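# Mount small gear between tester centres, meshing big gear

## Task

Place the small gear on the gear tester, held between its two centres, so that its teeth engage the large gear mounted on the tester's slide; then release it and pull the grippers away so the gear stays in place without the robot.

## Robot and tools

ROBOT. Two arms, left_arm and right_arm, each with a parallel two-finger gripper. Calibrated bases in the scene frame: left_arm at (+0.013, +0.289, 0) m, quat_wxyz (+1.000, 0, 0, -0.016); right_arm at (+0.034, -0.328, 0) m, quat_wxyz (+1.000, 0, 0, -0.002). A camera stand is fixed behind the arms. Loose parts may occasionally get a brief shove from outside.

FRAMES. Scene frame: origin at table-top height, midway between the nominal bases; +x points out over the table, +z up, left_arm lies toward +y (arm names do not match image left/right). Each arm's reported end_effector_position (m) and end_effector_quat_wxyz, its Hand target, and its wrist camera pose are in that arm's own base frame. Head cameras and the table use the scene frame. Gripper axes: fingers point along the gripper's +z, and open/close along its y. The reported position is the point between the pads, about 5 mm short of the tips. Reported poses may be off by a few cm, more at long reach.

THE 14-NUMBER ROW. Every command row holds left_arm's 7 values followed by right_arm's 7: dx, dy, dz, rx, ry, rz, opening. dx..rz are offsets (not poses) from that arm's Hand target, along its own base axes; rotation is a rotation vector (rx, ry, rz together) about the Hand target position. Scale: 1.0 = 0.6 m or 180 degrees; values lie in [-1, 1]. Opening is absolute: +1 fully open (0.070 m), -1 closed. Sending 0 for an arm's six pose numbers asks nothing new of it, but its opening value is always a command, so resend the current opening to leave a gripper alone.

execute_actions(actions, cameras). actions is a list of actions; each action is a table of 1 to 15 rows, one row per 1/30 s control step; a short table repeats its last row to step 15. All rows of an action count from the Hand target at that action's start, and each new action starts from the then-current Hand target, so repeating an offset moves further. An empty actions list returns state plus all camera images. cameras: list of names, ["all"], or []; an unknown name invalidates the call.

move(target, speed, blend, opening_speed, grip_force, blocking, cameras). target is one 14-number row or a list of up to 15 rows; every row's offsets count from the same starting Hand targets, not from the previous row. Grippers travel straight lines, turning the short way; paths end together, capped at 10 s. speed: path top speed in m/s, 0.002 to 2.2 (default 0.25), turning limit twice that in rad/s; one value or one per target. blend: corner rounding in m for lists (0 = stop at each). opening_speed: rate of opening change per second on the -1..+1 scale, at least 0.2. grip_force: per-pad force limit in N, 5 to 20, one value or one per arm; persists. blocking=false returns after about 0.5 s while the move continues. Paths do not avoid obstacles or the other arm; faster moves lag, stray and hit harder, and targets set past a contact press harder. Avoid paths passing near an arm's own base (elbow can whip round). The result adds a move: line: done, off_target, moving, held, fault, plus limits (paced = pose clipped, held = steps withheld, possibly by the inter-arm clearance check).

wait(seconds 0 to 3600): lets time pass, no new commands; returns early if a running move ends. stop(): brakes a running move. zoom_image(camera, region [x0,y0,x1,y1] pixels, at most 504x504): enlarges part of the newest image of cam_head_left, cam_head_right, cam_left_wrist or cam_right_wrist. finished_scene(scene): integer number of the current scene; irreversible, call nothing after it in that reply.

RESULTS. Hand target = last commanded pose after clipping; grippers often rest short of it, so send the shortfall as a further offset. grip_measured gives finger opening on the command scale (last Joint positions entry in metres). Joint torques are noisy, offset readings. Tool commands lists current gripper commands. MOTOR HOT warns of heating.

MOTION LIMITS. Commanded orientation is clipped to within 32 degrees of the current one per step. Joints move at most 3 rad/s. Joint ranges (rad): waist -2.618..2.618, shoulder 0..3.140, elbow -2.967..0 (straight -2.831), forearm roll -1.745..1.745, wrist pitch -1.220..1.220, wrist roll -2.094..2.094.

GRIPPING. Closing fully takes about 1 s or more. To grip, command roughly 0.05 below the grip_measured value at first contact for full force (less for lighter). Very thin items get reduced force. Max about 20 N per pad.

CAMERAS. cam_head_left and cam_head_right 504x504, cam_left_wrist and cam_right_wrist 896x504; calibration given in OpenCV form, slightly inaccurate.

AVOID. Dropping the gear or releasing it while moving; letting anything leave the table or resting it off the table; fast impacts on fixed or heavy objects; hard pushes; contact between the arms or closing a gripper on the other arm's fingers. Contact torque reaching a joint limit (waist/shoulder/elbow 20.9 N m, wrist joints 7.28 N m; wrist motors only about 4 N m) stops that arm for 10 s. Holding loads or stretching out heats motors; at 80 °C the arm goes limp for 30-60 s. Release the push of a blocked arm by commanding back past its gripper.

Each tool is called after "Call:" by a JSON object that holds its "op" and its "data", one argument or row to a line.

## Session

Call:
{"op": "execute_actions", "data": {
  "actions": []
}}

Call:
{"op": "zoom_image", "data": {
  "camera": "cam_head_right",
  "region": [120, 90, 420, 260]
}}

Scene clock: 0.00 s.
left_arm: end_effector_position=(+0.4523, -0.3033, +0.1925) grip_measured=+0.98 end_effector_quat_wxyz=(+0.463, +0.538, +0.704, -0.037) | right_arm: end_effector_position=(+0.3339, +0.0602, +0.1729) grip_measured=+1.00 end_effector_quat_wxyz=(+0.298, +0.172, +0.923, +0.172)
Joint positions: left_arm=[-0.52 1.874 -1.45 -0.565 0.328 1.236 0.069] | right_arm=[0.063 1.278 -0.853 0.329 0.575 0.216 0.07]
Joint torques (N m): no reading
Hand target: left_arm +0.4523, -0.3033, +0.1925; +0.463, +0.538, +0.704, -0.037 | right_arm +0.3339, +0.0602, +0.1729; +0.298, +0.172, +0.923, +0.172
Tool commands: left_gripper/opening=+1.0 right_gripper/opening=+1.0
camera_calibration:
cam_left_wrist: T_world_to_cam=[[-0.81087, -0.38586, -0.44, 0.33211], [-0.31917, 0.92177, -0.22015, 0.46409], [0.49053, -0.03807, -0.87059, 0.06042]] pos_world=[0.38778, -0.29733, 0.3009]
cam_right_wrist: T_world_to_cam=[[-0.21691, -0.87464, -0.43354, 0.20165], [-0.97488, 0.21712, 0.04972, 0.30197], [0.05065, 0.43344, -0.89976, 0.23486]] pos_world=[0.32623, 0.00901, 0.28373]

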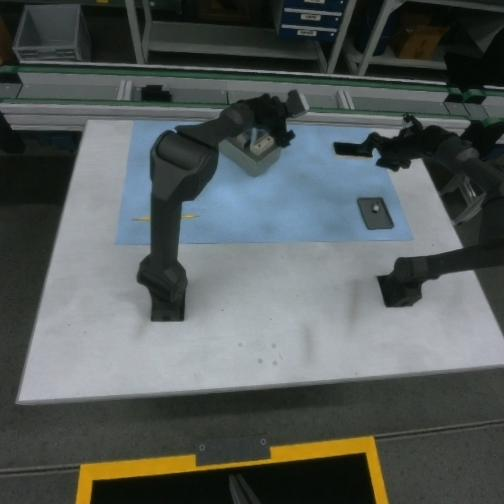

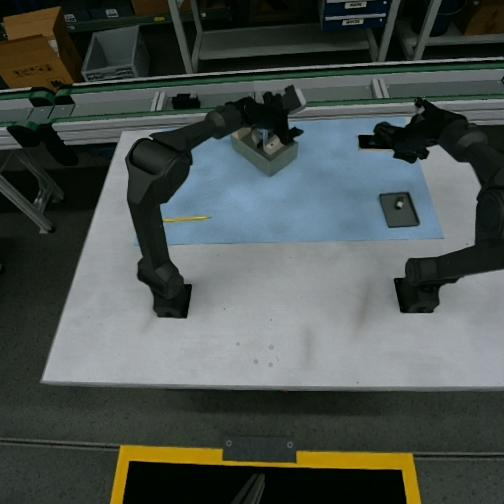

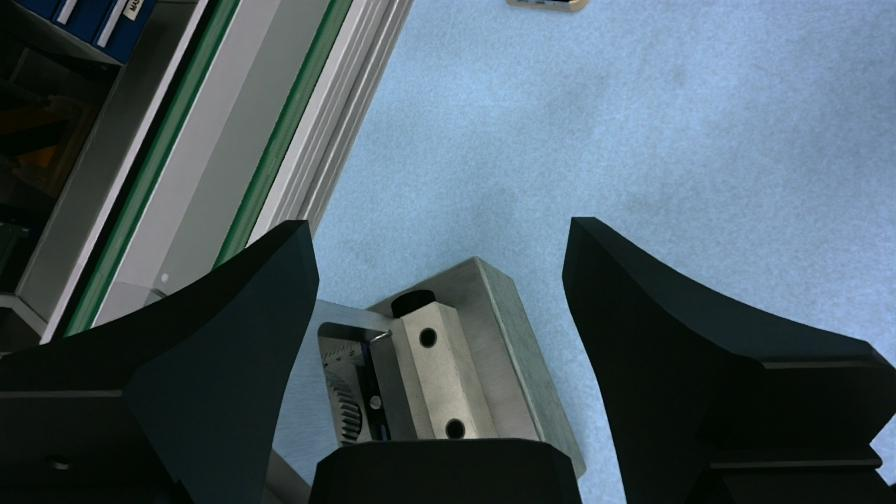

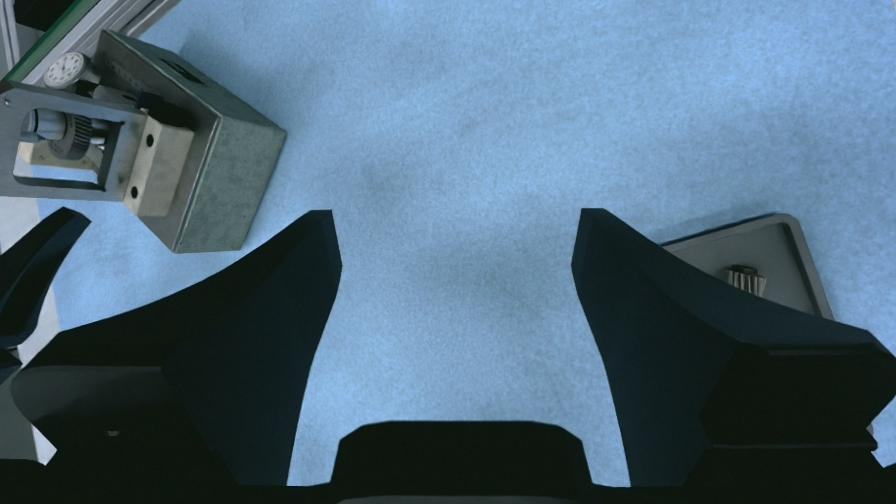

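Scaled by 1.680 from the camera's image (finer frame: 720x720).

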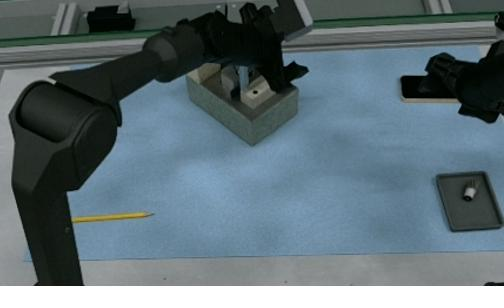

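Call:
{"op": "move", "data": {
  "target": [
    [-0.25, 0.17, 0.18, 0, 0, 0, 1.0, -0.1148, -0.1203, -0.0715, -0.1394, -0.0012, 0.071, 0.4],
    [-0.0645, 0.2705, -0.0675, -0.5867, 0.1679, 0.4043, 1.0, -0.1148, -0.1203, -0.0715, -0.1394, -0.0012, 0.071, 0.4]
  ],
  "speed": [0.4, 0.5],
  "blend": [0.04, 0],
  "cameras": ["cam_left_wrist", "cam_right_wrist"]
}}

Call:
{"op": "zoom_image", "data": {
  "camera": "cam_right_wrist",
  "region": [300, 120, 600, 420]
}}

Call:
{"op": "zoom_image", "data": {
  "camera": "cam_left_wrist",
  "region": [250, 60, 650, 360]
}}

Scene clock: 67.47 s.
left_arm: end_effector_position=(+0.4136, -0.1411, +0.1522) grip_measured=+0.98 end_effector_quat_wxyz=(+0.454, -0.481, +0.629, -0.409) | right_arm: end_effector_position=(+0.2648, -0.0118, +0.1298) grip_measured=+0.40 end_effector_quat_wxyz=(+0.309, +0.000, +0.951, +0.000)
Joint positions: left_arm=[-0.554 1.686 -0.651 -0.674 -0.784 -1.001 0.069] | right_arm=[-0.087 1.062 -0.568 0.099 0.541 -0.156 0.049]
Joint torques (N m): left_arm=[0.08 -4.51 -2.11 0.04 -1.15 0.27] | right_arm=[0.82 -1.51 -4.15 0.04 -0.62 0.18]
Hand target: left_arm +0.4136, -0.1410, +0.1520; +0.454, -0.481, +0.629, -0.409 | right_arm +0.2650, -0.0120, +0.1300; +0.309, +0.000, +0.951, +0.000
Off the commanded pose: left_arm 0.000 m, 0 deg | right_arm 0.000 m, 0 deg.
move: done
cam_left_wrist: T_world_to_cam=[[0.19812, -0.21842, 0.95553, -0.26053], [-0.66646, -0.74485, -0.03208, 0.17316], [0.71873, -0.63047, -0.29314, -0.2154]] pos_world=[0.32183, -0.06373, 0.19136]
cam_right_wrist: T_world_to_cam=[[-0.00227, -0.99988, -0.01519, -0.00765], [-0.99999, 0.00231, -0.00232, 0.26328], [0.00235, 0.01519, -0.99988, 0.25165]] pos_world=[0.26267, -0.01208, 0.25211]

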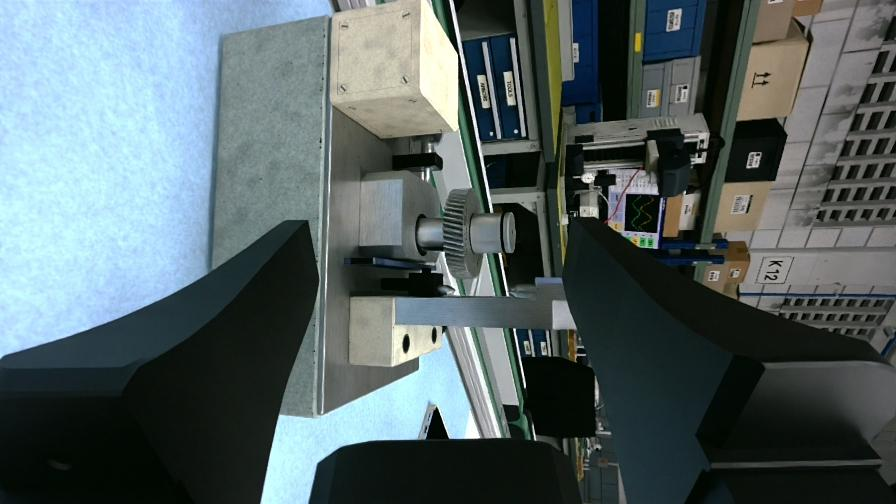

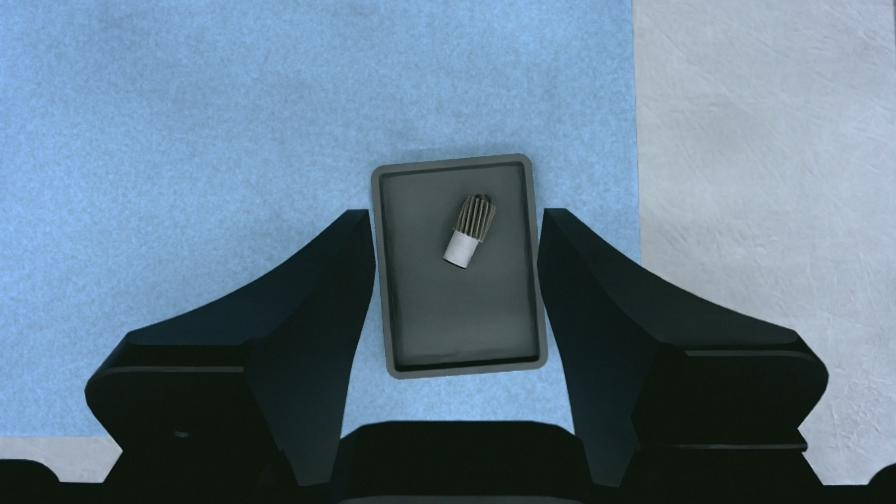

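Scaled by 1.680 from the camera's image (finer frame: 1280x720).

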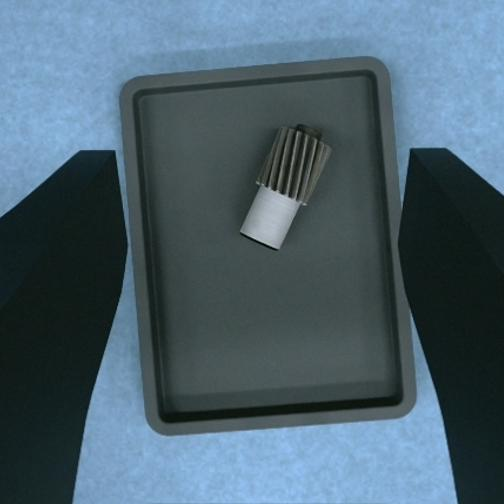

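Scaled by 1.260 from the camera's image (finer frame: 1280x720).

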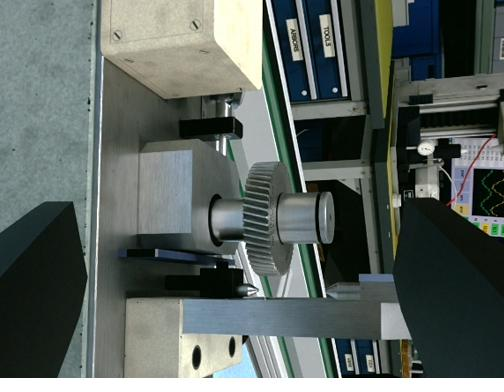

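Call:
{"op": "move", "data": {
  "target": [
    [0, 0, 0, 0, 0, 0, 1.0, 0.0193, -0.007, -0.1333, 0.0412, 0.1971, -0.1267, 0.2],
    [0, 0, 0, 0, 0, 0, 1.0, 0.0193, -0.007, -0.1958, 0.0412, 0.1971, -0.1267, 0.2],
    [0, 0, 0, 0, 0, 0, 1.0, 0.0193, -0.007, -0.1958, 0.0412, 0.1971, -0.1267, -0.6]
  ],
  "speed": [0.5, 0.15, 0.15],
  "opening_speed": 2.0,
  "cameras": ["cam_right_wrist"]
}}

Scene clock: 99.30 s.
left_arm: end_effector_position=(+0.4136, -0.1411, +0.1522) grip_measured=+0.98 end_effector_quat_wxyz=(+0.454, -0.481, +0.629, -0.409) | right_arm: end_effector_position=(+0.2764, -0.0161, +0.0123) grip_measured=-0.49 end_effector_quat_wxyz=(-0.001, +0.204, +0.979, +0.000)
Joint positions: left_arm=[-0.554 1.686 -0.651 -0.674 -0.784 -1.001 0.069] | right_arm=[-0.058 1.734 -0.864 -0.001 0.789 0.354 0.018]
Joint torques (N m): left_arm=[-0.59 -5.13 -2.7 0.25 -1.14 0.28] | right_arm=[-0.37 -4.84 -3.32 0.04 0.07 -0.03]
Hand target: left_arm +0.4136, -0.1410, +0.1520; +0.454, -0.481, +0.629, -0.409 | right_arm +0.2766, -0.0162, +0.0126; +0.000, +0.204, +0.979, +0.000
Off the commanded pose: left_arm 0.000 m, 0 deg | right_arm 0.000 m, 0 deg.
move: done
cam_right_wrist: T_world_to_cam=[[-0.40987, -0.91209, -0.0101, 0.10028], [-0.7416, 0.32677, 0.58588, 0.20114], [-0.53108, 0.24762, -0.81033, 0.28292]] pos_world=[0.34052, -0.04431, 0.11243]

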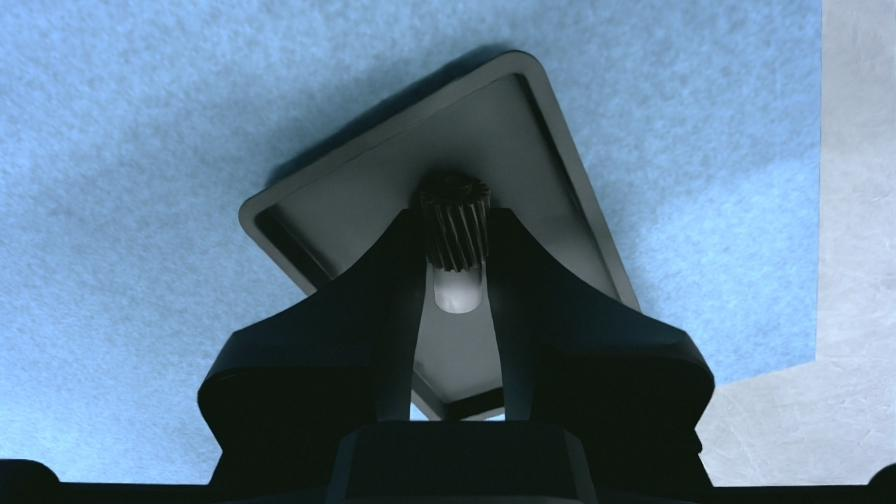

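Call:
{"op": "move", "data": {
  "target": [
    [0, 0, 0, 0, 0, 0, 1.0, 0, 0, 0.02, 0, 0, 0, -0.6],
    [0, 0, 0, 0, 0, 0, 1.0, -0.0277, 0.0103, 0.02, 0, 0, -0.3411, -0.6],
    [0, 0, 0, 0, 0, 0, 1.0, -0.0277, 0.0103, 0.0008, 0, 0, -0.3411, -0.6],
    [0, 0, 0, 0, 0, 0, 1.0, -0.0277, 0.0103, 0.0008, 0, 0, -0.3411, 0.1],
    [0, 0, 0, 0, 0, 0, 1.0, -0.0277, 0.0103, 0.06, 0, 0, -0.3411, 0.1],
    [0, 0, 0, 0, 0, 0, 1.0, -0.0277, 0.0103, 0.075, 0, 0, 0, 0.1],
    [0, 0, 0, 0, 0, 0, 1.0, -0.0277, 0.0103, 0.075, -0.0468, 0.0651, 0.6563, 0.1]
  ],
  "speed": [0.3, 0.7, 0.08, 0.08, 0.4, 0.8, 0.8],
  "blend": [0.004, 0, 0, 0, 0.005, 0.005, 0],
  "opening_speed": 1.5,
  "cameras": ["cam_right_wrist"]
}}

Call:
{"op": "zoom_image", "data": {
  "camera": "cam_right_wrist",
  "region": [330, 100, 580, 320]
}}

Scene clock: 118.27 s.
left_arm: end_effector_position=(+0.4136, -0.1411, +0.1522) grip_measured=+0.98 end_effector_quat_wxyz=(+0.454, -0.481, +0.629, -0.409) | right_arm: end_effector_position=(+0.2598, -0.0098, +0.0575) grip_measured=+0.10 end_effector_quat_wxyz=(+0.071, +0.734, -0.671, +0.077)
Joint positions: left_arm=[-0.554 1.686 -0.651 -0.674 -0.784 -1.001 0.069] | right_arm=[0.14 1.587 -0.868 -0.255 0.966 -1.371 0.038]
Joint torques (N m): left_arm=[-0.67 -5.12 -2.67 0.26 -1.14 0.27] | right_arm=[-0.41 -4.06 -3.24 -0.05 -0.06 0.18]
Hand target: left_arm +0.4136, -0.1410, +0.1520; +0.454, -0.481, +0.629, -0.409 | right_arm +0.2600, -0.0100, +0.0576; +0.070, +0.734, -0.672, +0.077
Off the commanded pose: left_arm 0.000 m, 0 deg | right_arm 0.000 m, 0 deg.
move: done
cam_right_wrist: T_world_to_cam=[[0.99709, 0.07562, -0.00929, -0.25612], [0.05765, -0.6692, 0.74084, -0.06605], [0.04981, -0.73922, -0.67162, 0.14067]] pos_world=[0.25217, 0.07915, 0.14103]

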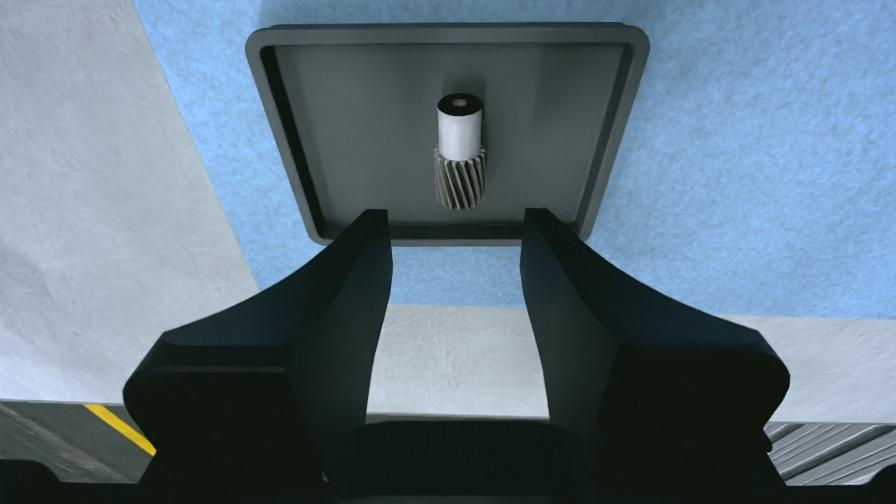

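Scaled by 2.016 from the camera's image (finer frame: 1280x720).

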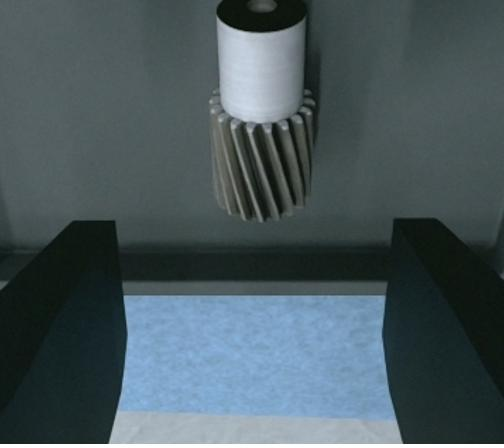

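Call:
{"op": "move", "data": {
  "target": [
    [0, 0, 0, 0, 0, 0, 1.0, 0.0018, -0.0058, -0.0752, 0, 0, 0, 0.1],
    [0, 0, 0, 0, 0, 0, 1.0, 0.0018, -0.0058, -0.0752, 0, 0, 0, -0.6],
    [0, 0, 0, 0, 0, 0, 1.0, 0.0018, -0.0058, 0.07, 0, 0, 0, -0.6],
    [0, 0, 0, 0, 0, 0, 1.0, 0.0667, 0.1167, 0.1207, 0.1063, -0.0812, -0.4662, -0.6],
    [0, 0, 0, 0, 0, 0, 1.0, 0.1667, 0.4667, 0.254, 0.1684, -0.0782, -0.3246, -0.6],
    [0, 0, 0, 0, 0, 0, 1.0, 0.1667, 0.5, 0.1707, 0.5133, -0.2227, -0.2344, -0.6],
    [0, 0, 0, 0, 0, 0, 1.0, 0.265, 0.5833, 0.1407, 0.5158, -0.2132, -0.2263, -0.6]
  ],
  "speed": [0.15, 0.1, 0.4, 0.5, 0.5, 0.5, 0.3],
  "blend": [0, 0, 0.03, 0.03, 0.03, 0.02, 0],
  "opening_speed": 2.0,
  "cameras": ["cam_left_wrist", "cam_right_wrist"]
}}

Call:
{"op": "zoom_image", "data": {
  "camera": "cam_right_wrist",
  "region": [330, 50, 580, 320]
}}

Call:
{"op": "zoom_image", "data": {
  "camera": "cam_left_wrist",
  "region": [400, 200, 640, 440]
}}

Scene clock: 183.20 s.
left_arm: end_effector_position=(+0.4136, -0.1411, +0.1522) grip_measured=+0.98 end_effector_quat_wxyz=(+0.454, -0.481, +0.629, -0.409) | right_arm: end_effector_position=(+0.4191, +0.3400, +0.1421) grip_measured=-0.49 end_effector_quat_wxyz=(+0.638, -0.251, +0.690, +0.232)
Joint positions: left_arm=[-0.554 1.686 -0.651 -0.674 -0.784 -1.001 0.069] | right_arm=[0.67 2.042 -0.965 -0.035 -0.911 0.019 0.018]
Joint torques (N m): left_arm=[-0.61 -5.07 -2.73 0.25 -1.15 0.27] | right_arm=[0.86 -6.69 -2.94 0.01 -1.46 0.19]
Hand target: left_arm +0.4136, -0.1410, +0.1520; +0.454, -0.481, +0.629, -0.409 | right_arm +0.4190, +0.3400, +0.1420; +0.638, -0.251, +0.690, +0.232
Off the commanded pose: left_arm 0.000 m, 0 deg | right_arm 0.000 m, 0 deg.
move: done
cam_left_wrist: T_world_to_cam=[[0.19812, -0.21842, 0.95553, -0.26053], [-0.66646, -0.74485, -0.03208, 0.17316], [0.71873, -0.63047, -0.29314, -0.2154]] pos_world=[0.32183, -0.06373, 0.19136]
cam_right_wrist: T_world_to_cam=[[0.65049, -0.75943, -0.01134, -0.01124], [-0.4971, -0.41441, -0.76233, 0.45565], [0.57424, 0.50152, -0.64708, -0.19695]] pos_world=[0.34691, 0.27907, 0.21979]

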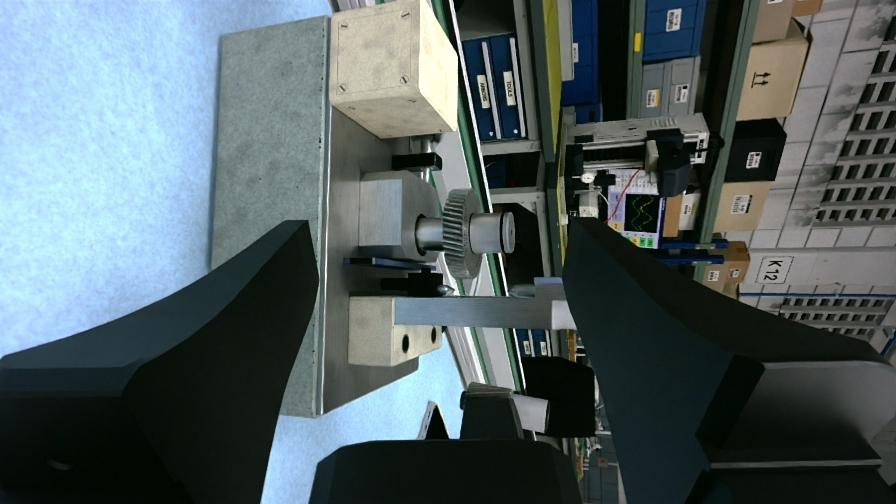

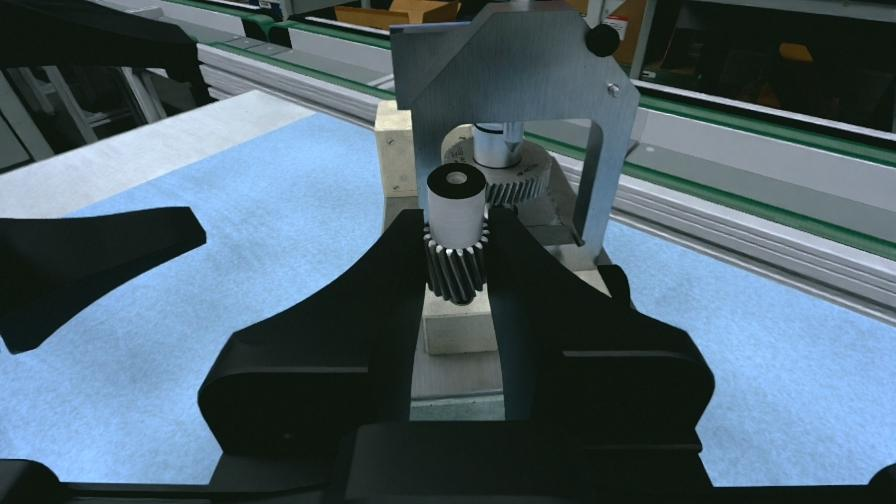

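Scaled by 1.867 from the camera's image (finer frame: 1280x720).

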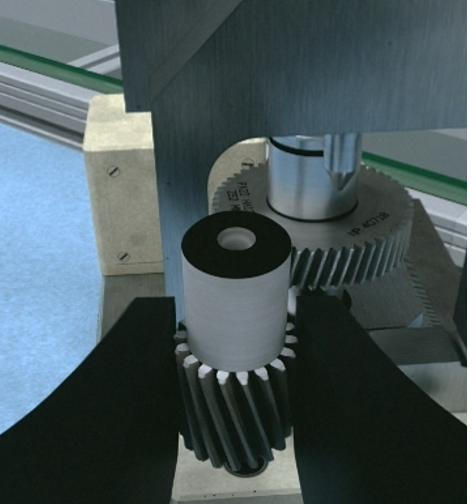

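Scaled by 2.100 from the camera's image (finer frame: 1280x720).

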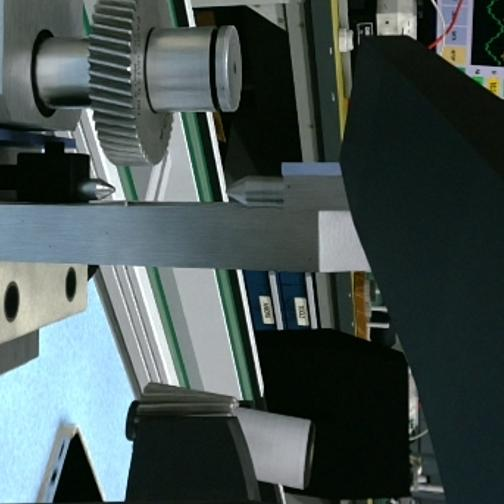

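Call:
{"op": "move", "data": {
  "target": [0, 0, 0, 0, 0, 0, 1.0, 0.0505, -0.0188, -0.0033, -0.0327, 0.0342, 0.0417, -0.6],
  "speed": 0.2,
  "cameras": ["cam_left_wrist", "cam_right_wrist"]
}}

Call:
{"op": "zoom_image", "data": {
  "camera": "cam_right_wrist",
  "region": [330, 50, 580, 320]
}}

Call:
{"op": "zoom_image", "data": {
  "camera": "cam_left_wrist",
  "region": [420, 260, 580, 420]
}}

Scene clock: 254.47 s.
left_arm: end_effector_position=(+0.4136, -0.1411, +0.1522) grip_measured=+0.98 end_effector_quat_wxyz=(+0.454, -0.481, +0.629, -0.409) | right_arm: end_effector_position=(+0.4490, +0.3289, +0.1404) grip_measured=-0.49 end_effector_quat_wxyz=(+0.570, -0.315, +0.716, +0.251)
Joint positions: left_arm=[-0.554 1.686 -0.651 -0.674 -0.784 -1.001 0.069] | right_arm=[0.51 2.032 -1.124 -0.531 -0.651 0.363 0.018]
Joint torques (N m): left_arm=[-0.62 -5.13 -2.64 0.25 -1.14 0.26] | right_arm=[-0.05 -6.18 -3.67 0.36 -1.24 -0.09]
Hand target: left_arm +0.4136, -0.1410, +0.1520; +0.454, -0.481, +0.629, -0.409 | right_arm +0.4493, +0.3287, +0.1400; +0.569, -0.315, +0.716, +0.251
Off the commanded pose: left_arm 0.000 m, 0 deg | right_arm 0.001 m, 0 deg.
move: done
cam_left_wrist: T_world_to_cam=[[0.19812, -0.21842, 0.95553, -0.26053], [-0.66646, -0.74485, -0.03208, 0.17316], [0.71873, -0.63047, -0.29314, -0.2154]] pos_world=[0.32183, -0.06373, 0.19136]
cam_right_wrist: T_world_to_cam=[[0.74344, -0.66866, -0.01382, -0.11035], [-0.50995, -0.55337, -0.65858, 0.50159], [0.43272, 0.49667, -0.75238, -0.12976]] pos_world=[0.39398, 0.26822, 0.23119]

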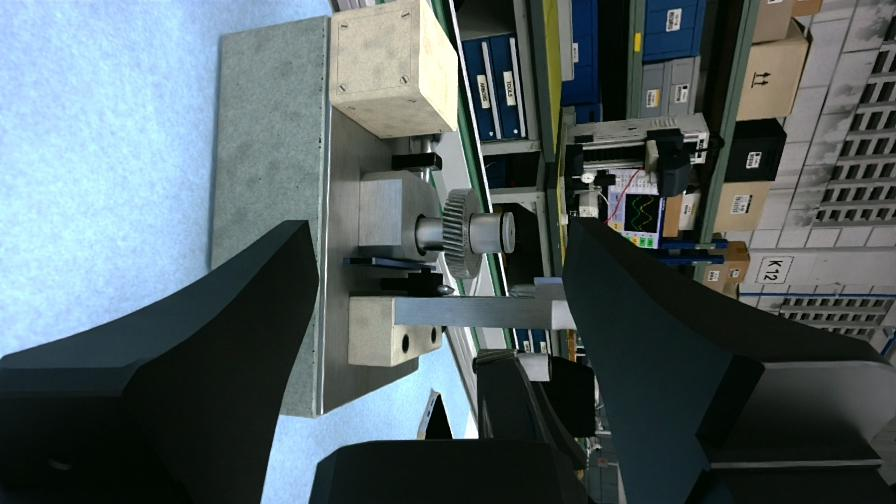

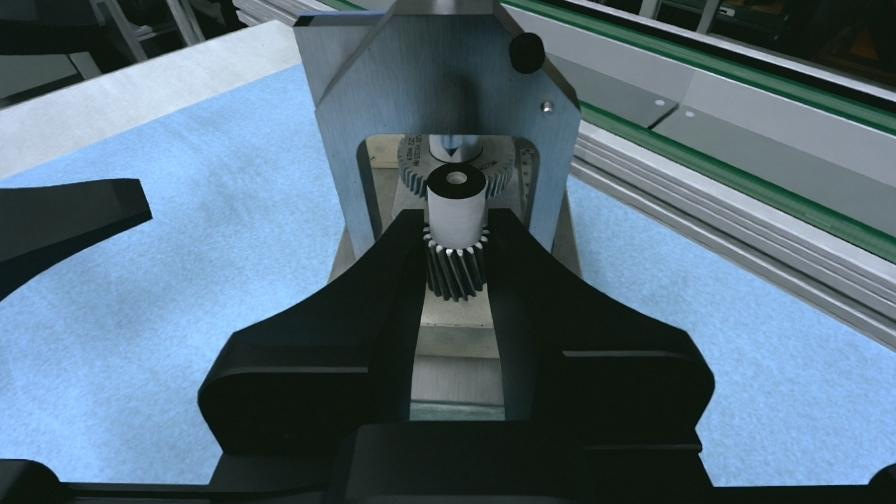

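Scaled by 1.867 from the camera's image (finer frame: 1280x720).

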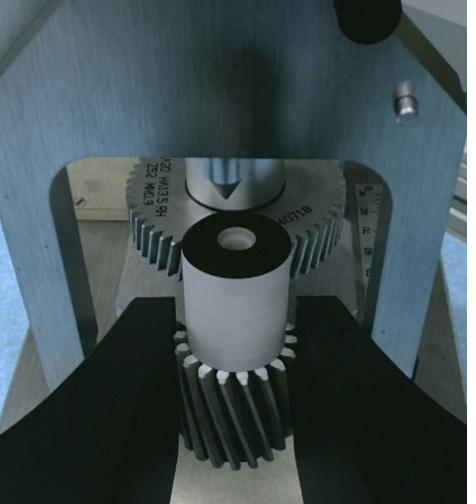

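Scaled by 3.150 from the camera's image (finer frame: 1280x720).

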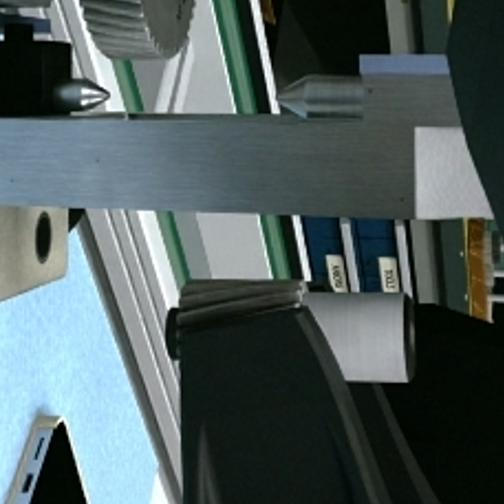

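Call:
{"op": "move", "data": {
  "target": [0, 0, 0, 0, 0, 0, 1.0, 0.0268, 0.0318, -0.0117, 0.0101, -0.0096, 0, -0.6],
  "speed": 0.08,
  "cameras": ["cam_left_wrist", "cam_right_wrist"]
}}

Call:
{"op": "zoom_image", "data": {
  "camera": "cam_right_wrist",
  "region": [340, 100, 590, 320]
}}

Call:
{"op": "zoom_image", "data": {
  "camera": "cam_left_wrist",
  "region": [420, 250, 580, 370]
}}

Scene clock: 273.93 s.
left_arm: end_effector_position=(+0.4136, -0.1411, +0.1522) grip_measured=+0.98 end_effector_quat_wxyz=(+0.454, -0.481, +0.629, -0.409) | right_arm: end_effector_position=(+0.4657, +0.3479, +0.1329) grip_measured=-0.49 end_effector_quat_wxyz=(+0.585, -0.310, +0.704, +0.257)
Joint positions: left_arm=[-0.554 1.686 -0.651 -0.674 -0.784 -1.001 0.069] | right_arm=[0.532 2.129 -1.22 -0.472 -0.686 0.32 0.018]
Joint torques (N m): left_arm=[-0.57 -5.13 -2.7 0.24 -1.14 0.27] | right_arm=[0.22 -7.42 -3.08 0.15 -1.3 0.13]
Hand target: left_arm +0.4136, -0.1410, +0.1520; +0.454, -0.481, +0.629, -0.409 | right_arm +0.4654, +0.3478, +0.1330; +0.585, -0.310, +0.704, +0.257
Off the commanded pose: left_arm 0.000 m, 0 deg | right_arm 0.000 m, 0 deg.
move: done
cam_left_wrist: T_world_to_cam=[[0.19812, -0.21842, 0.95553, -0.26053], [-0.66646, -0.74485, -0.03208, 0.17316], [0.71873, -0.63047, -0.29314, -0.2154]] pos_world=[0.32183, -0.06373, 0.19136]
cam_right_wrist: T_world_to_cam=[[0.74328, -0.66887, -0.01239, -0.11013], [-0.48998, -0.5317, -0.69081, 0.5031], [0.45548, 0.51953, -0.72293, -0.17456]] pos_world=[0.40788, 0.28452, 0.21999]

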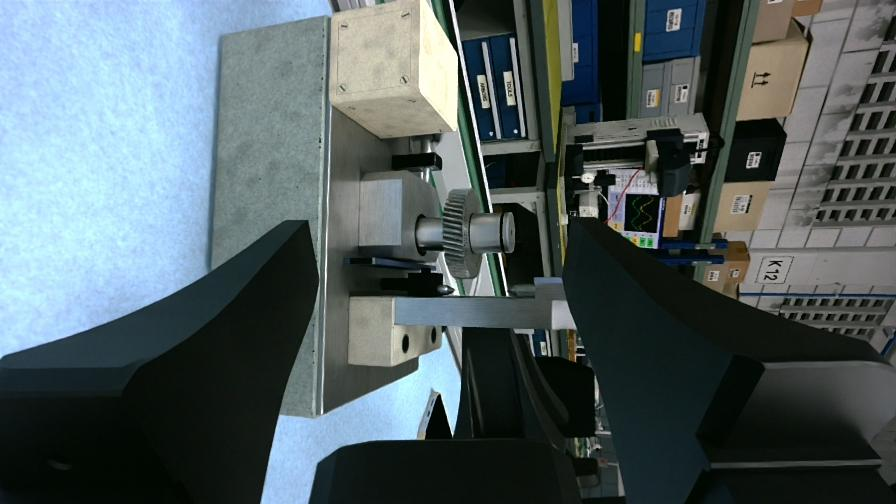

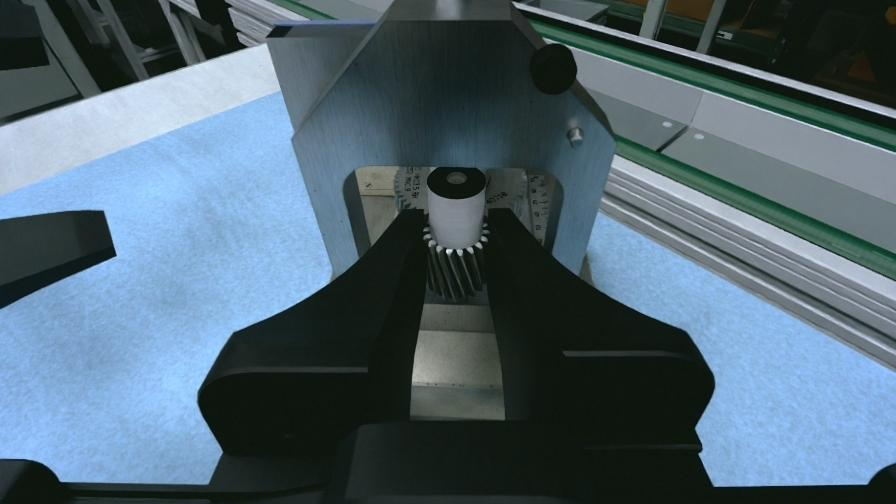

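Scaled by 2.016 from the camera's image (finer frame: 1280x720).

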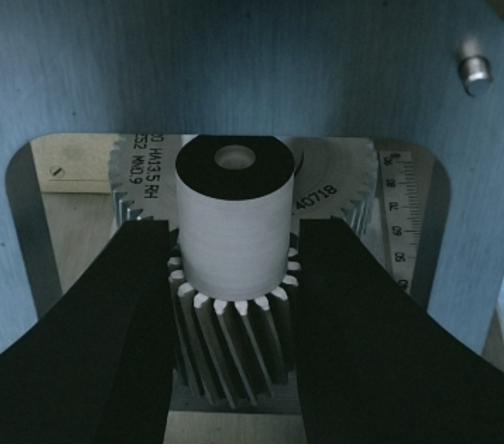

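Scaled by 3.150 from the camera's image (finer frame: 1280x720).

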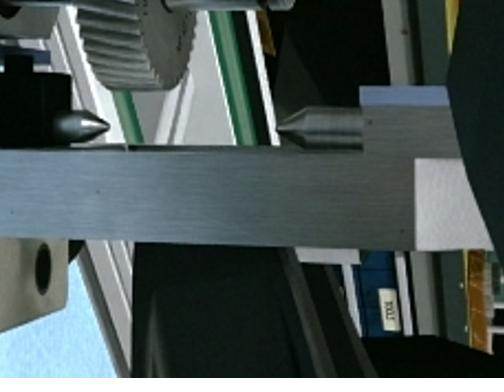

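Call:
{"op": "move", "data": {
  "target": [
    [-0.0727, 0.0183, 0.1967, 0.4146, -0.1686, -0.1368, 0.2, 0, 0, 0, 0, 0, 0, -0.6],
    [-0.0227, -0.065, 0.23, 0.4227, -0.0158, -0.2872, 0.2, 0, 0, 0, 0, 0, 0, -0.6],
    [0.026, -0.1067, 0.1938, 0.4227, -0.0158, -0.2872, 0.2, 0, 0, 0, 0, 0, 0, -0.6]
  ],
  "speed": 0.45,
  "blend": [0.02, 0.01, 0],
  "cameras": ["cam_left_wrist"]
}}

Call:
{"op": "zoom_image", "data": {
  "camera": "cam_left_wrist",
  "region": [330, 80, 590, 330]
}}

Scene clock: 314.20 s.
left_arm: end_effector_position=(+0.4293, -0.2054, +0.2681) grip_measured=+0.20 end_effector_quat_wxyz=(+0.450, +0.199, +0.864, -0.104) | right_arm: end_effector_position=(+0.4655, +0.3478, +0.1331) grip_measured=-0.49 end_effector_quat_wxyz=(+0.585, -0.310, +0.704, +0.257)
Joint positions: left_arm=[-0.441 1.585 -1.373 -0.024 0.487 0.028 0.042] | right_arm=[0.532 2.128 -1.22 -0.472 -0.686 0.32 0.018]
Joint torques (N m): left_arm=[0.22 -5.75 -3.37 -0.09 -1.06 -0.13] | right_arm=[-0.44 -7.41 -3.15 0.16 -1.14 0.17]
Hand target: left_arm +0.4292, -0.2051, +0.2683; +0.450, +0.199, +0.864, -0.104 | right_arm +0.4654, +0.3478, +0.1330; +0.585, -0.310, +0.704, +0.257
Off the commanded pose: left_arm 0.000 m, 0 deg | right_arm 0.000 m, 0 deg.
move: done
cam_left_wrist: T_world_to_cam=[[-0.47276, -0.88118, 0.00458, 0.01836], [-0.82992, 0.4435, -0.33843, 0.53583], [0.29619, -0.1638, -0.94098, 0.21767]] pos_world=[0.38891, -0.18581, 0.38609]

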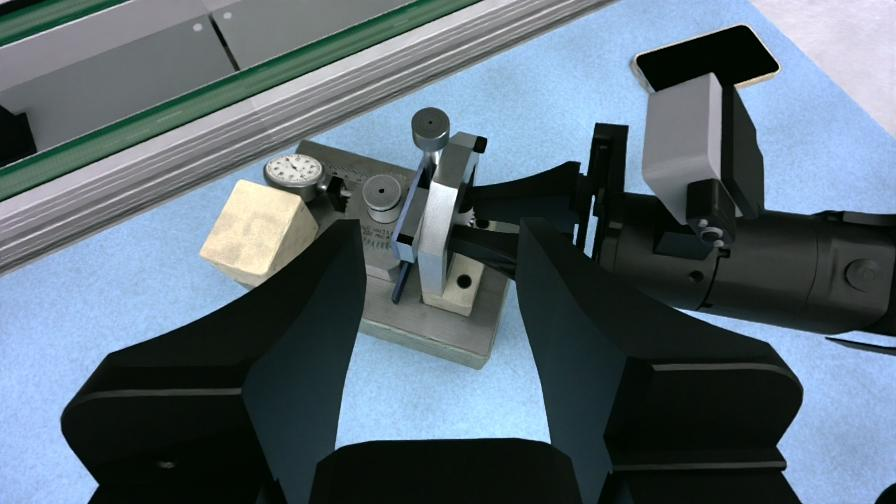

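Scaled by 1.938 from the camera's image (finer frame: 1280x720).

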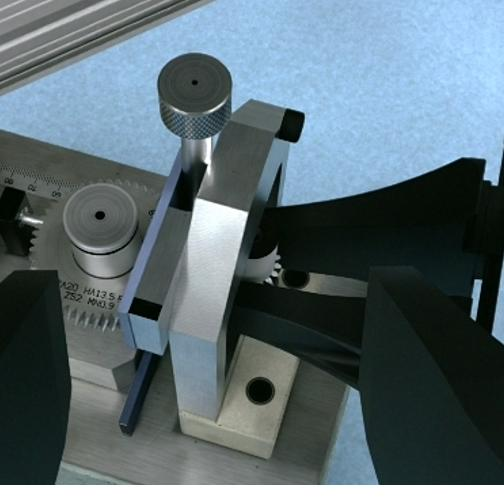

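Call:
{"op": "move", "data": {
  "target": [
    [0.105, -0.0482, -0.0813, 0, 0, 0, 0.2, 0, 0, 0, 0, 0, 0, -0.6],
    [0.105, -0.0482, -0.0813, 0, 0, 0, -0.7, 0, 0, 0, 0, 0, 0, -0.6],
    [0.105, -0.0482, -0.0455, 0, 0, 0, -0.7, 0, 0, 0, 0, 0, 0, -0.6]
  ],
  "speed": [0.15, 0.1, 0.06],
  "opening_speed": 1.8,
  "cameras": ["cam_left_wrist", "cam_right_wrist"]
}}

Call:
{"op": "zoom_image", "data": {
  "camera": "cam_right_wrist",
  "region": [340, 130, 590, 270]
}}

Scene clock: 326.40 s.
left_arm: end_effector_position=(+0.4926, -0.2329, +0.2389) grip_measured=-0.58 end_effector_quat_wxyz=(+0.448, +0.199, +0.866, -0.103) | right_arm: end_effector_position=(+0.4655, +0.3478, +0.1331) grip_measured=-0.49 end_effector_quat_wxyz=(+0.585, -0.310, +0.704, +0.257)
Joint positions: left_arm=[-0.437 1.842 -1.597 -0.028 0.459 0.033 0.015] | right_arm=[0.532 2.128 -1.22 -0.472 -0.686 0.32 0.018]
Joint torques (N m): left_arm=[-4.25 -11.67 -5.23 -1.04 -2.3 -0.08] | right_arm=[-0.43 -7.41 -3.15 0.16 -1.15 0.16]
Hand target: left_arm +0.4922, -0.2340, +0.2410; +0.450, +0.199, +0.864, -0.104 | right_arm +0.4654, +0.3478, +0.1330; +0.585, -0.310, +0.704, +0.257
Off the commanded pose: left_arm 0.002 m, 0 deg | right_arm 0.000 m, 0 deg.
move: done
cam_left_wrist: T_world_to_cam=[[-0.47061, -0.88233, 0.00402, 0.02304], [-0.83244, 0.44248, -0.33354, 0.59053], [0.29252, -0.16032, -0.94273, 0.16996]] pos_world=[0.45272, -0.21372, 0.3571]
cam_right_wrist: T_world_to_cam=[[0.74328, -0.66887, -0.01238, -0.11005], [-0.49001, -0.53173, -0.69076, 0.5031], [0.45544, 0.5195, -0.72298, -0.17424]] pos_world=[0.40768, 0.28442, 0.22019]

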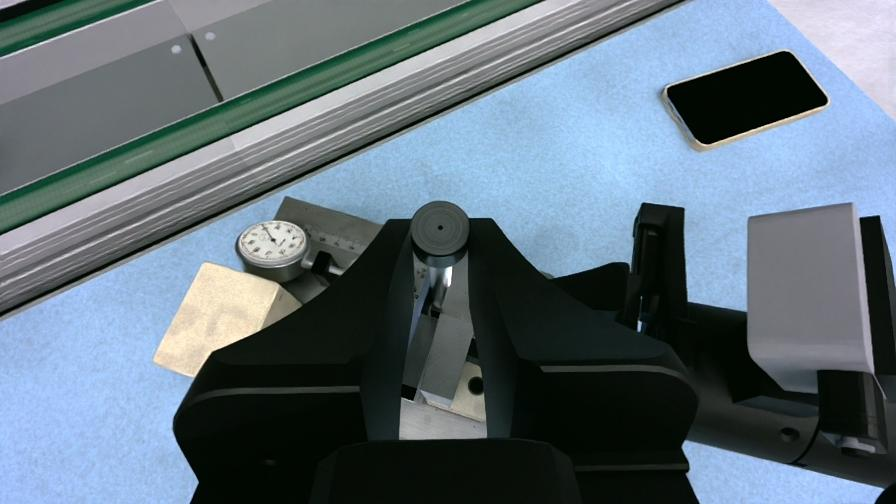

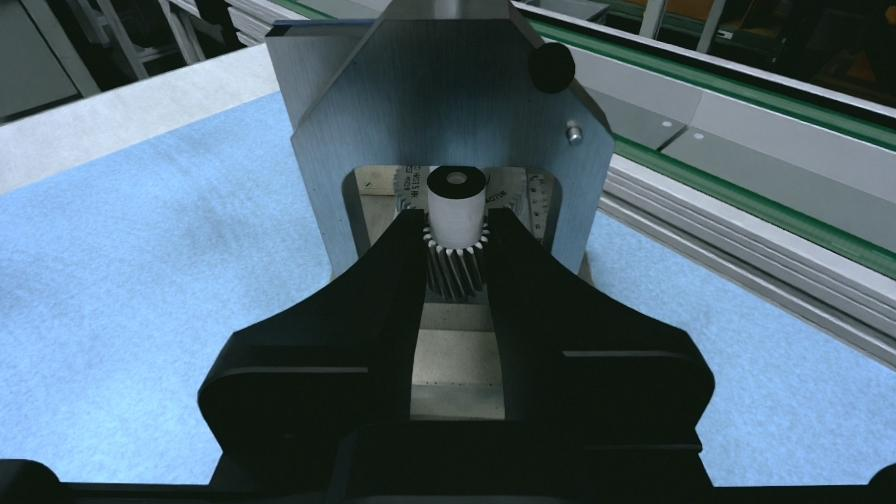

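Scaled by 2.016 from the camera's image (finer frame: 1280x720).

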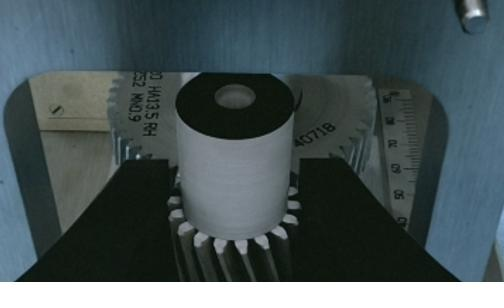

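Call:
{"op": "move", "data": {
  "target": [0, 0, 0, 0, 0, 0, -0.7, 0.0127, 0.0132, 0, 0, 0, 0, -0.6],
  "speed": 0.06,
  "cameras": ["cam_right_wrist"]
}}

Call:
{"op": "zoom_image", "data": {
  "camera": "cam_right_wrist",
  "region": [340, 150, 590, 330]
}}

Call:
{"op": "zoom_image", "data": {
  "camera": "cam_right_wrist",
  "region": [410, 230, 510, 330]
}}

Scene clock: 337.50 s.
left_arm: end_effector_position=(+0.4922, -0.2338, +0.2405) grip_measured=-0.58 end_effector_quat_wxyz=(+0.449, +0.199, +0.865, -0.104) | right_arm: end_effector_position=(+0.4734, +0.3555, +0.1333) grip_measured=-0.49 end_effector_quat_wxyz=(+0.586, -0.310, +0.704, +0.257)
Joint positions: left_arm=[-0.438 1.84 -1.598 -0.028 0.458 0.033 0.015] | right_arm=[0.539 2.156 -1.276 -0.476 -0.658 0.333 0.018]
Joint torques (N m): left_arm=[-7.54 -11.16 -5.84 -1.97 -2.84 0.21] | right_arm=[0.93 -7.22 -3.17 0.2 -1.46 0.08]
Hand target: left_arm +0.4922, -0.2340, +0.2410; +0.450, +0.199, +0.864, -0.104 | right_arm +0.4730, +0.3557, +0.1330; +0.585, -0.310, +0.704, +0.257
Off the commanded pose: left_arm 0.001 m, 0 deg | right_arm 0.001 m, 0 deg.
move: done
cam_right_wrist: T_world_to_cam=[[0.74271, -0.6695, -0.01242, -0.11034], [-0.4905, -0.53131, -0.69074, 0.51128], [0.45585, 0.51911, -0.723, -0.18175]] pos_world=[0.41558, 0.29212, 0.22039]

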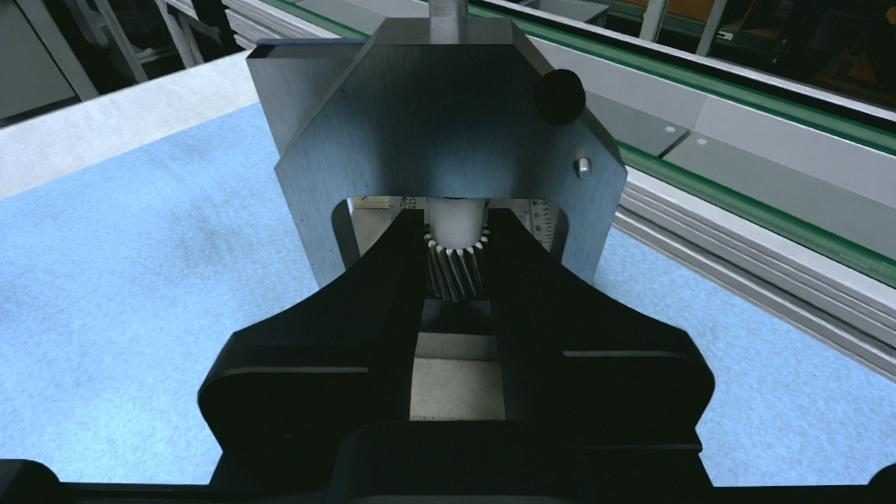

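Scaled by 2.016 from the camera's image (finer frame: 1280x720).

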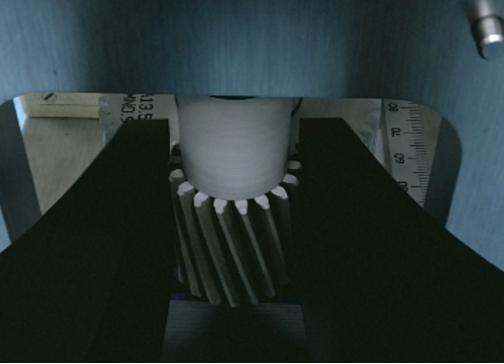

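Scaled by 5.040 from the camera's image (finer frame: 1280x720).

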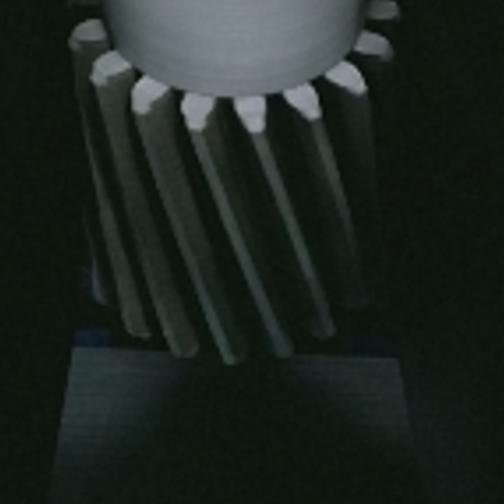

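Call:
{"op": "move", "data": {
  "target": [0, 0, 0, 0, 0, 0, -0.7, 0.0028, 0.0038, 0, 0, 0, 0, -0.6],
  "speed": 0.03,
  "cameras": ["cam_right_wrist"]
}}

Call:
{"op": "zoom_image", "data": {
  "camera": "cam_right_wrist",
  "region": [410, 230, 510, 330]
}}

Scene clock: 353.70 s.
left_arm: end_effector_position=(+0.4922, -0.2338, +0.2405) grip_measured=-0.58 end_effector_quat_wxyz=(+0.449, +0.199, +0.865, -0.104) | right_arm: end_effector_position=(+0.4745, +0.3579, +0.1334) grip_measured=-0.49 end_effector_quat_wxyz=(+0.586, -0.310, +0.703, +0.257)
Joint positions: left_arm=[-0.438 1.84 -1.598 -0.028 0.458 0.033 0.015] | right_arm=[0.542 2.162 -1.287 -0.476 -0.653 0.335 0.018]
Joint torques (N m): left_arm=[-7.6 -10.56 -5.81 -1.98 -2.83 0.33] | right_arm=[0.49 -6.92 -4.01 0.29 -1.13 0.18]
Hand target: left_arm +0.4922, -0.2340, +0.2410; +0.450, +0.199, +0.864, -0.104 | right_arm +0.4747, +0.3580, +0.1330; +0.585, -0.310, +0.704, +0.257
Off the commanded pose: left_arm 0.001 m, 0 deg | right_arm 0.000 m, 0 deg.
move: done
cam_right_wrist: T_world_to_cam=[[0.74352, -0.6686, -0.01232, -0.11031], [-0.48962, -0.53174, -0.69103, 0.51292], [0.45547, 0.51983, -0.72272, -0.1836]] pos_world=[0.41678, 0.29442, 0.22039]

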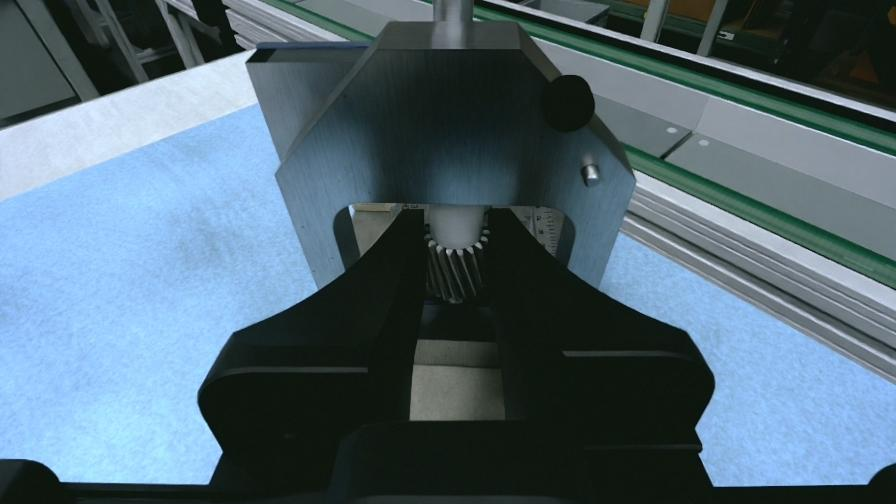

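Scaled by 5.040 from the camera's image (finer frame: 1280x720).

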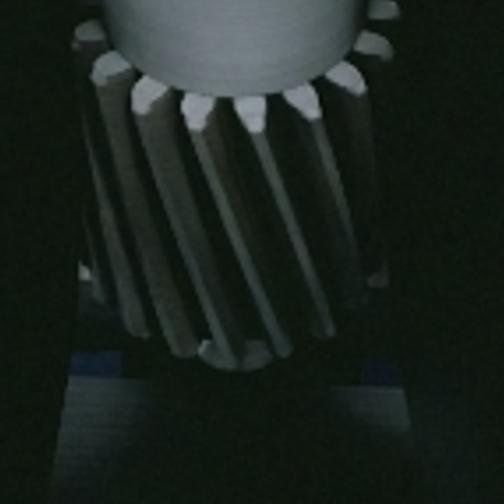

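Call:
{"op": "move", "data": {
  "target": [0, 0, 0, 0, 0, 0, -0.7, 0.0022, 0.0021, 0, 0, 0, 0, -0.6],
  "speed": 0.03,
  "cameras": ["cam_right_wrist"]
}}

Call:
{"op": "zoom_image", "data": {
  "camera": "cam_right_wrist",
  "region": [410, 230, 510, 330]
}}

Scene clock: 393.63 s.
left_arm: end_effector_position=(+0.4922, -0.2338, +0.2405) grip_measured=-0.58 end_effector_quat_wxyz=(+0.449, +0.199, +0.865, -0.104) | right_arm: end_effector_position=(+0.4764, +0.3586, +0.1332) grip_measured=-0.49 end_effector_quat_wxyz=(+0.585, -0.310, +0.704, +0.257)
Joint positions: left_arm=[-0.438 1.84 -1.598 -0.028 0.458 0.033 0.015] | right_arm=[0.542 2.167 -1.298 -0.477 -0.647 0.337 0.018]
Joint torques (N m): left_arm=[-7.53 -10.45 -5.71 -1.96 -2.79 0.32] | right_arm=[1.39 -6.46 -4.28 0.23 -1.47 0.15]
Hand target: left_arm +0.4922, -0.2340, +0.2410; +0.450, +0.199, +0.864, -0.104 | right_arm +0.4760, +0.3593, +0.1330; +0.585, -0.310, +0.704, +0.257
Off the commanded pose: left_arm 0.001 m, 0 deg | right_arm 0.001 m, 0 deg.
move: done
cam_right_wrist: T_world_to_cam=[[0.74241, -0.66984, -0.0123, -0.11023], [-0.49091, -0.53142, -0.69036, 0.5145], [0.45589, 0.51856, -0.72336, -0.18462]] pos_world=[0.41858, 0.29532, 0.22029]

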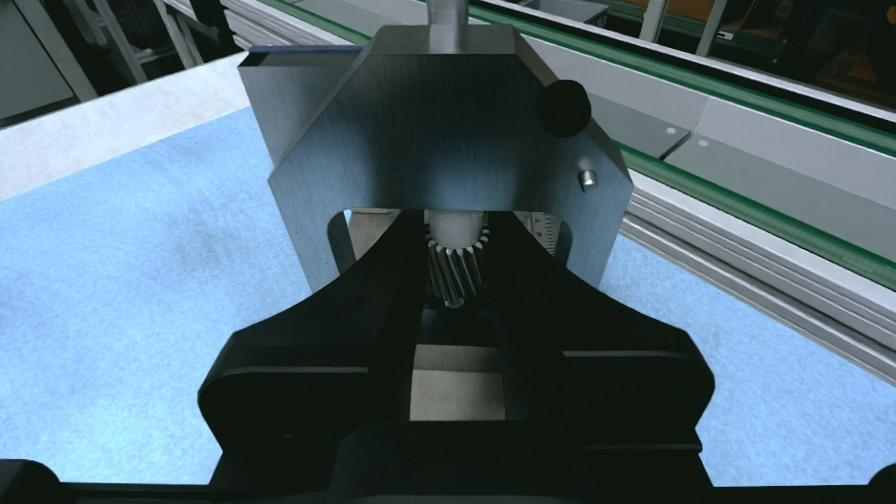

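Scaled by 5.040 from the camera's image (finer frame: 1280x720).

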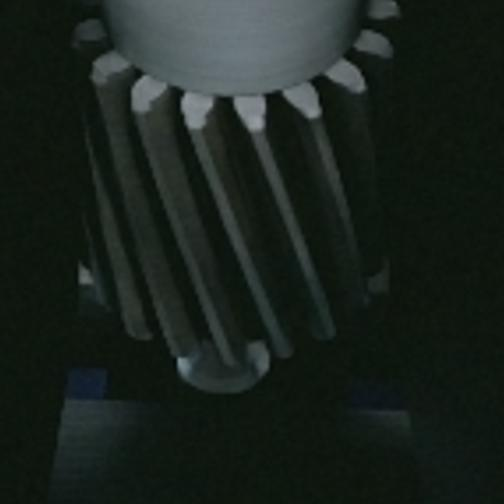

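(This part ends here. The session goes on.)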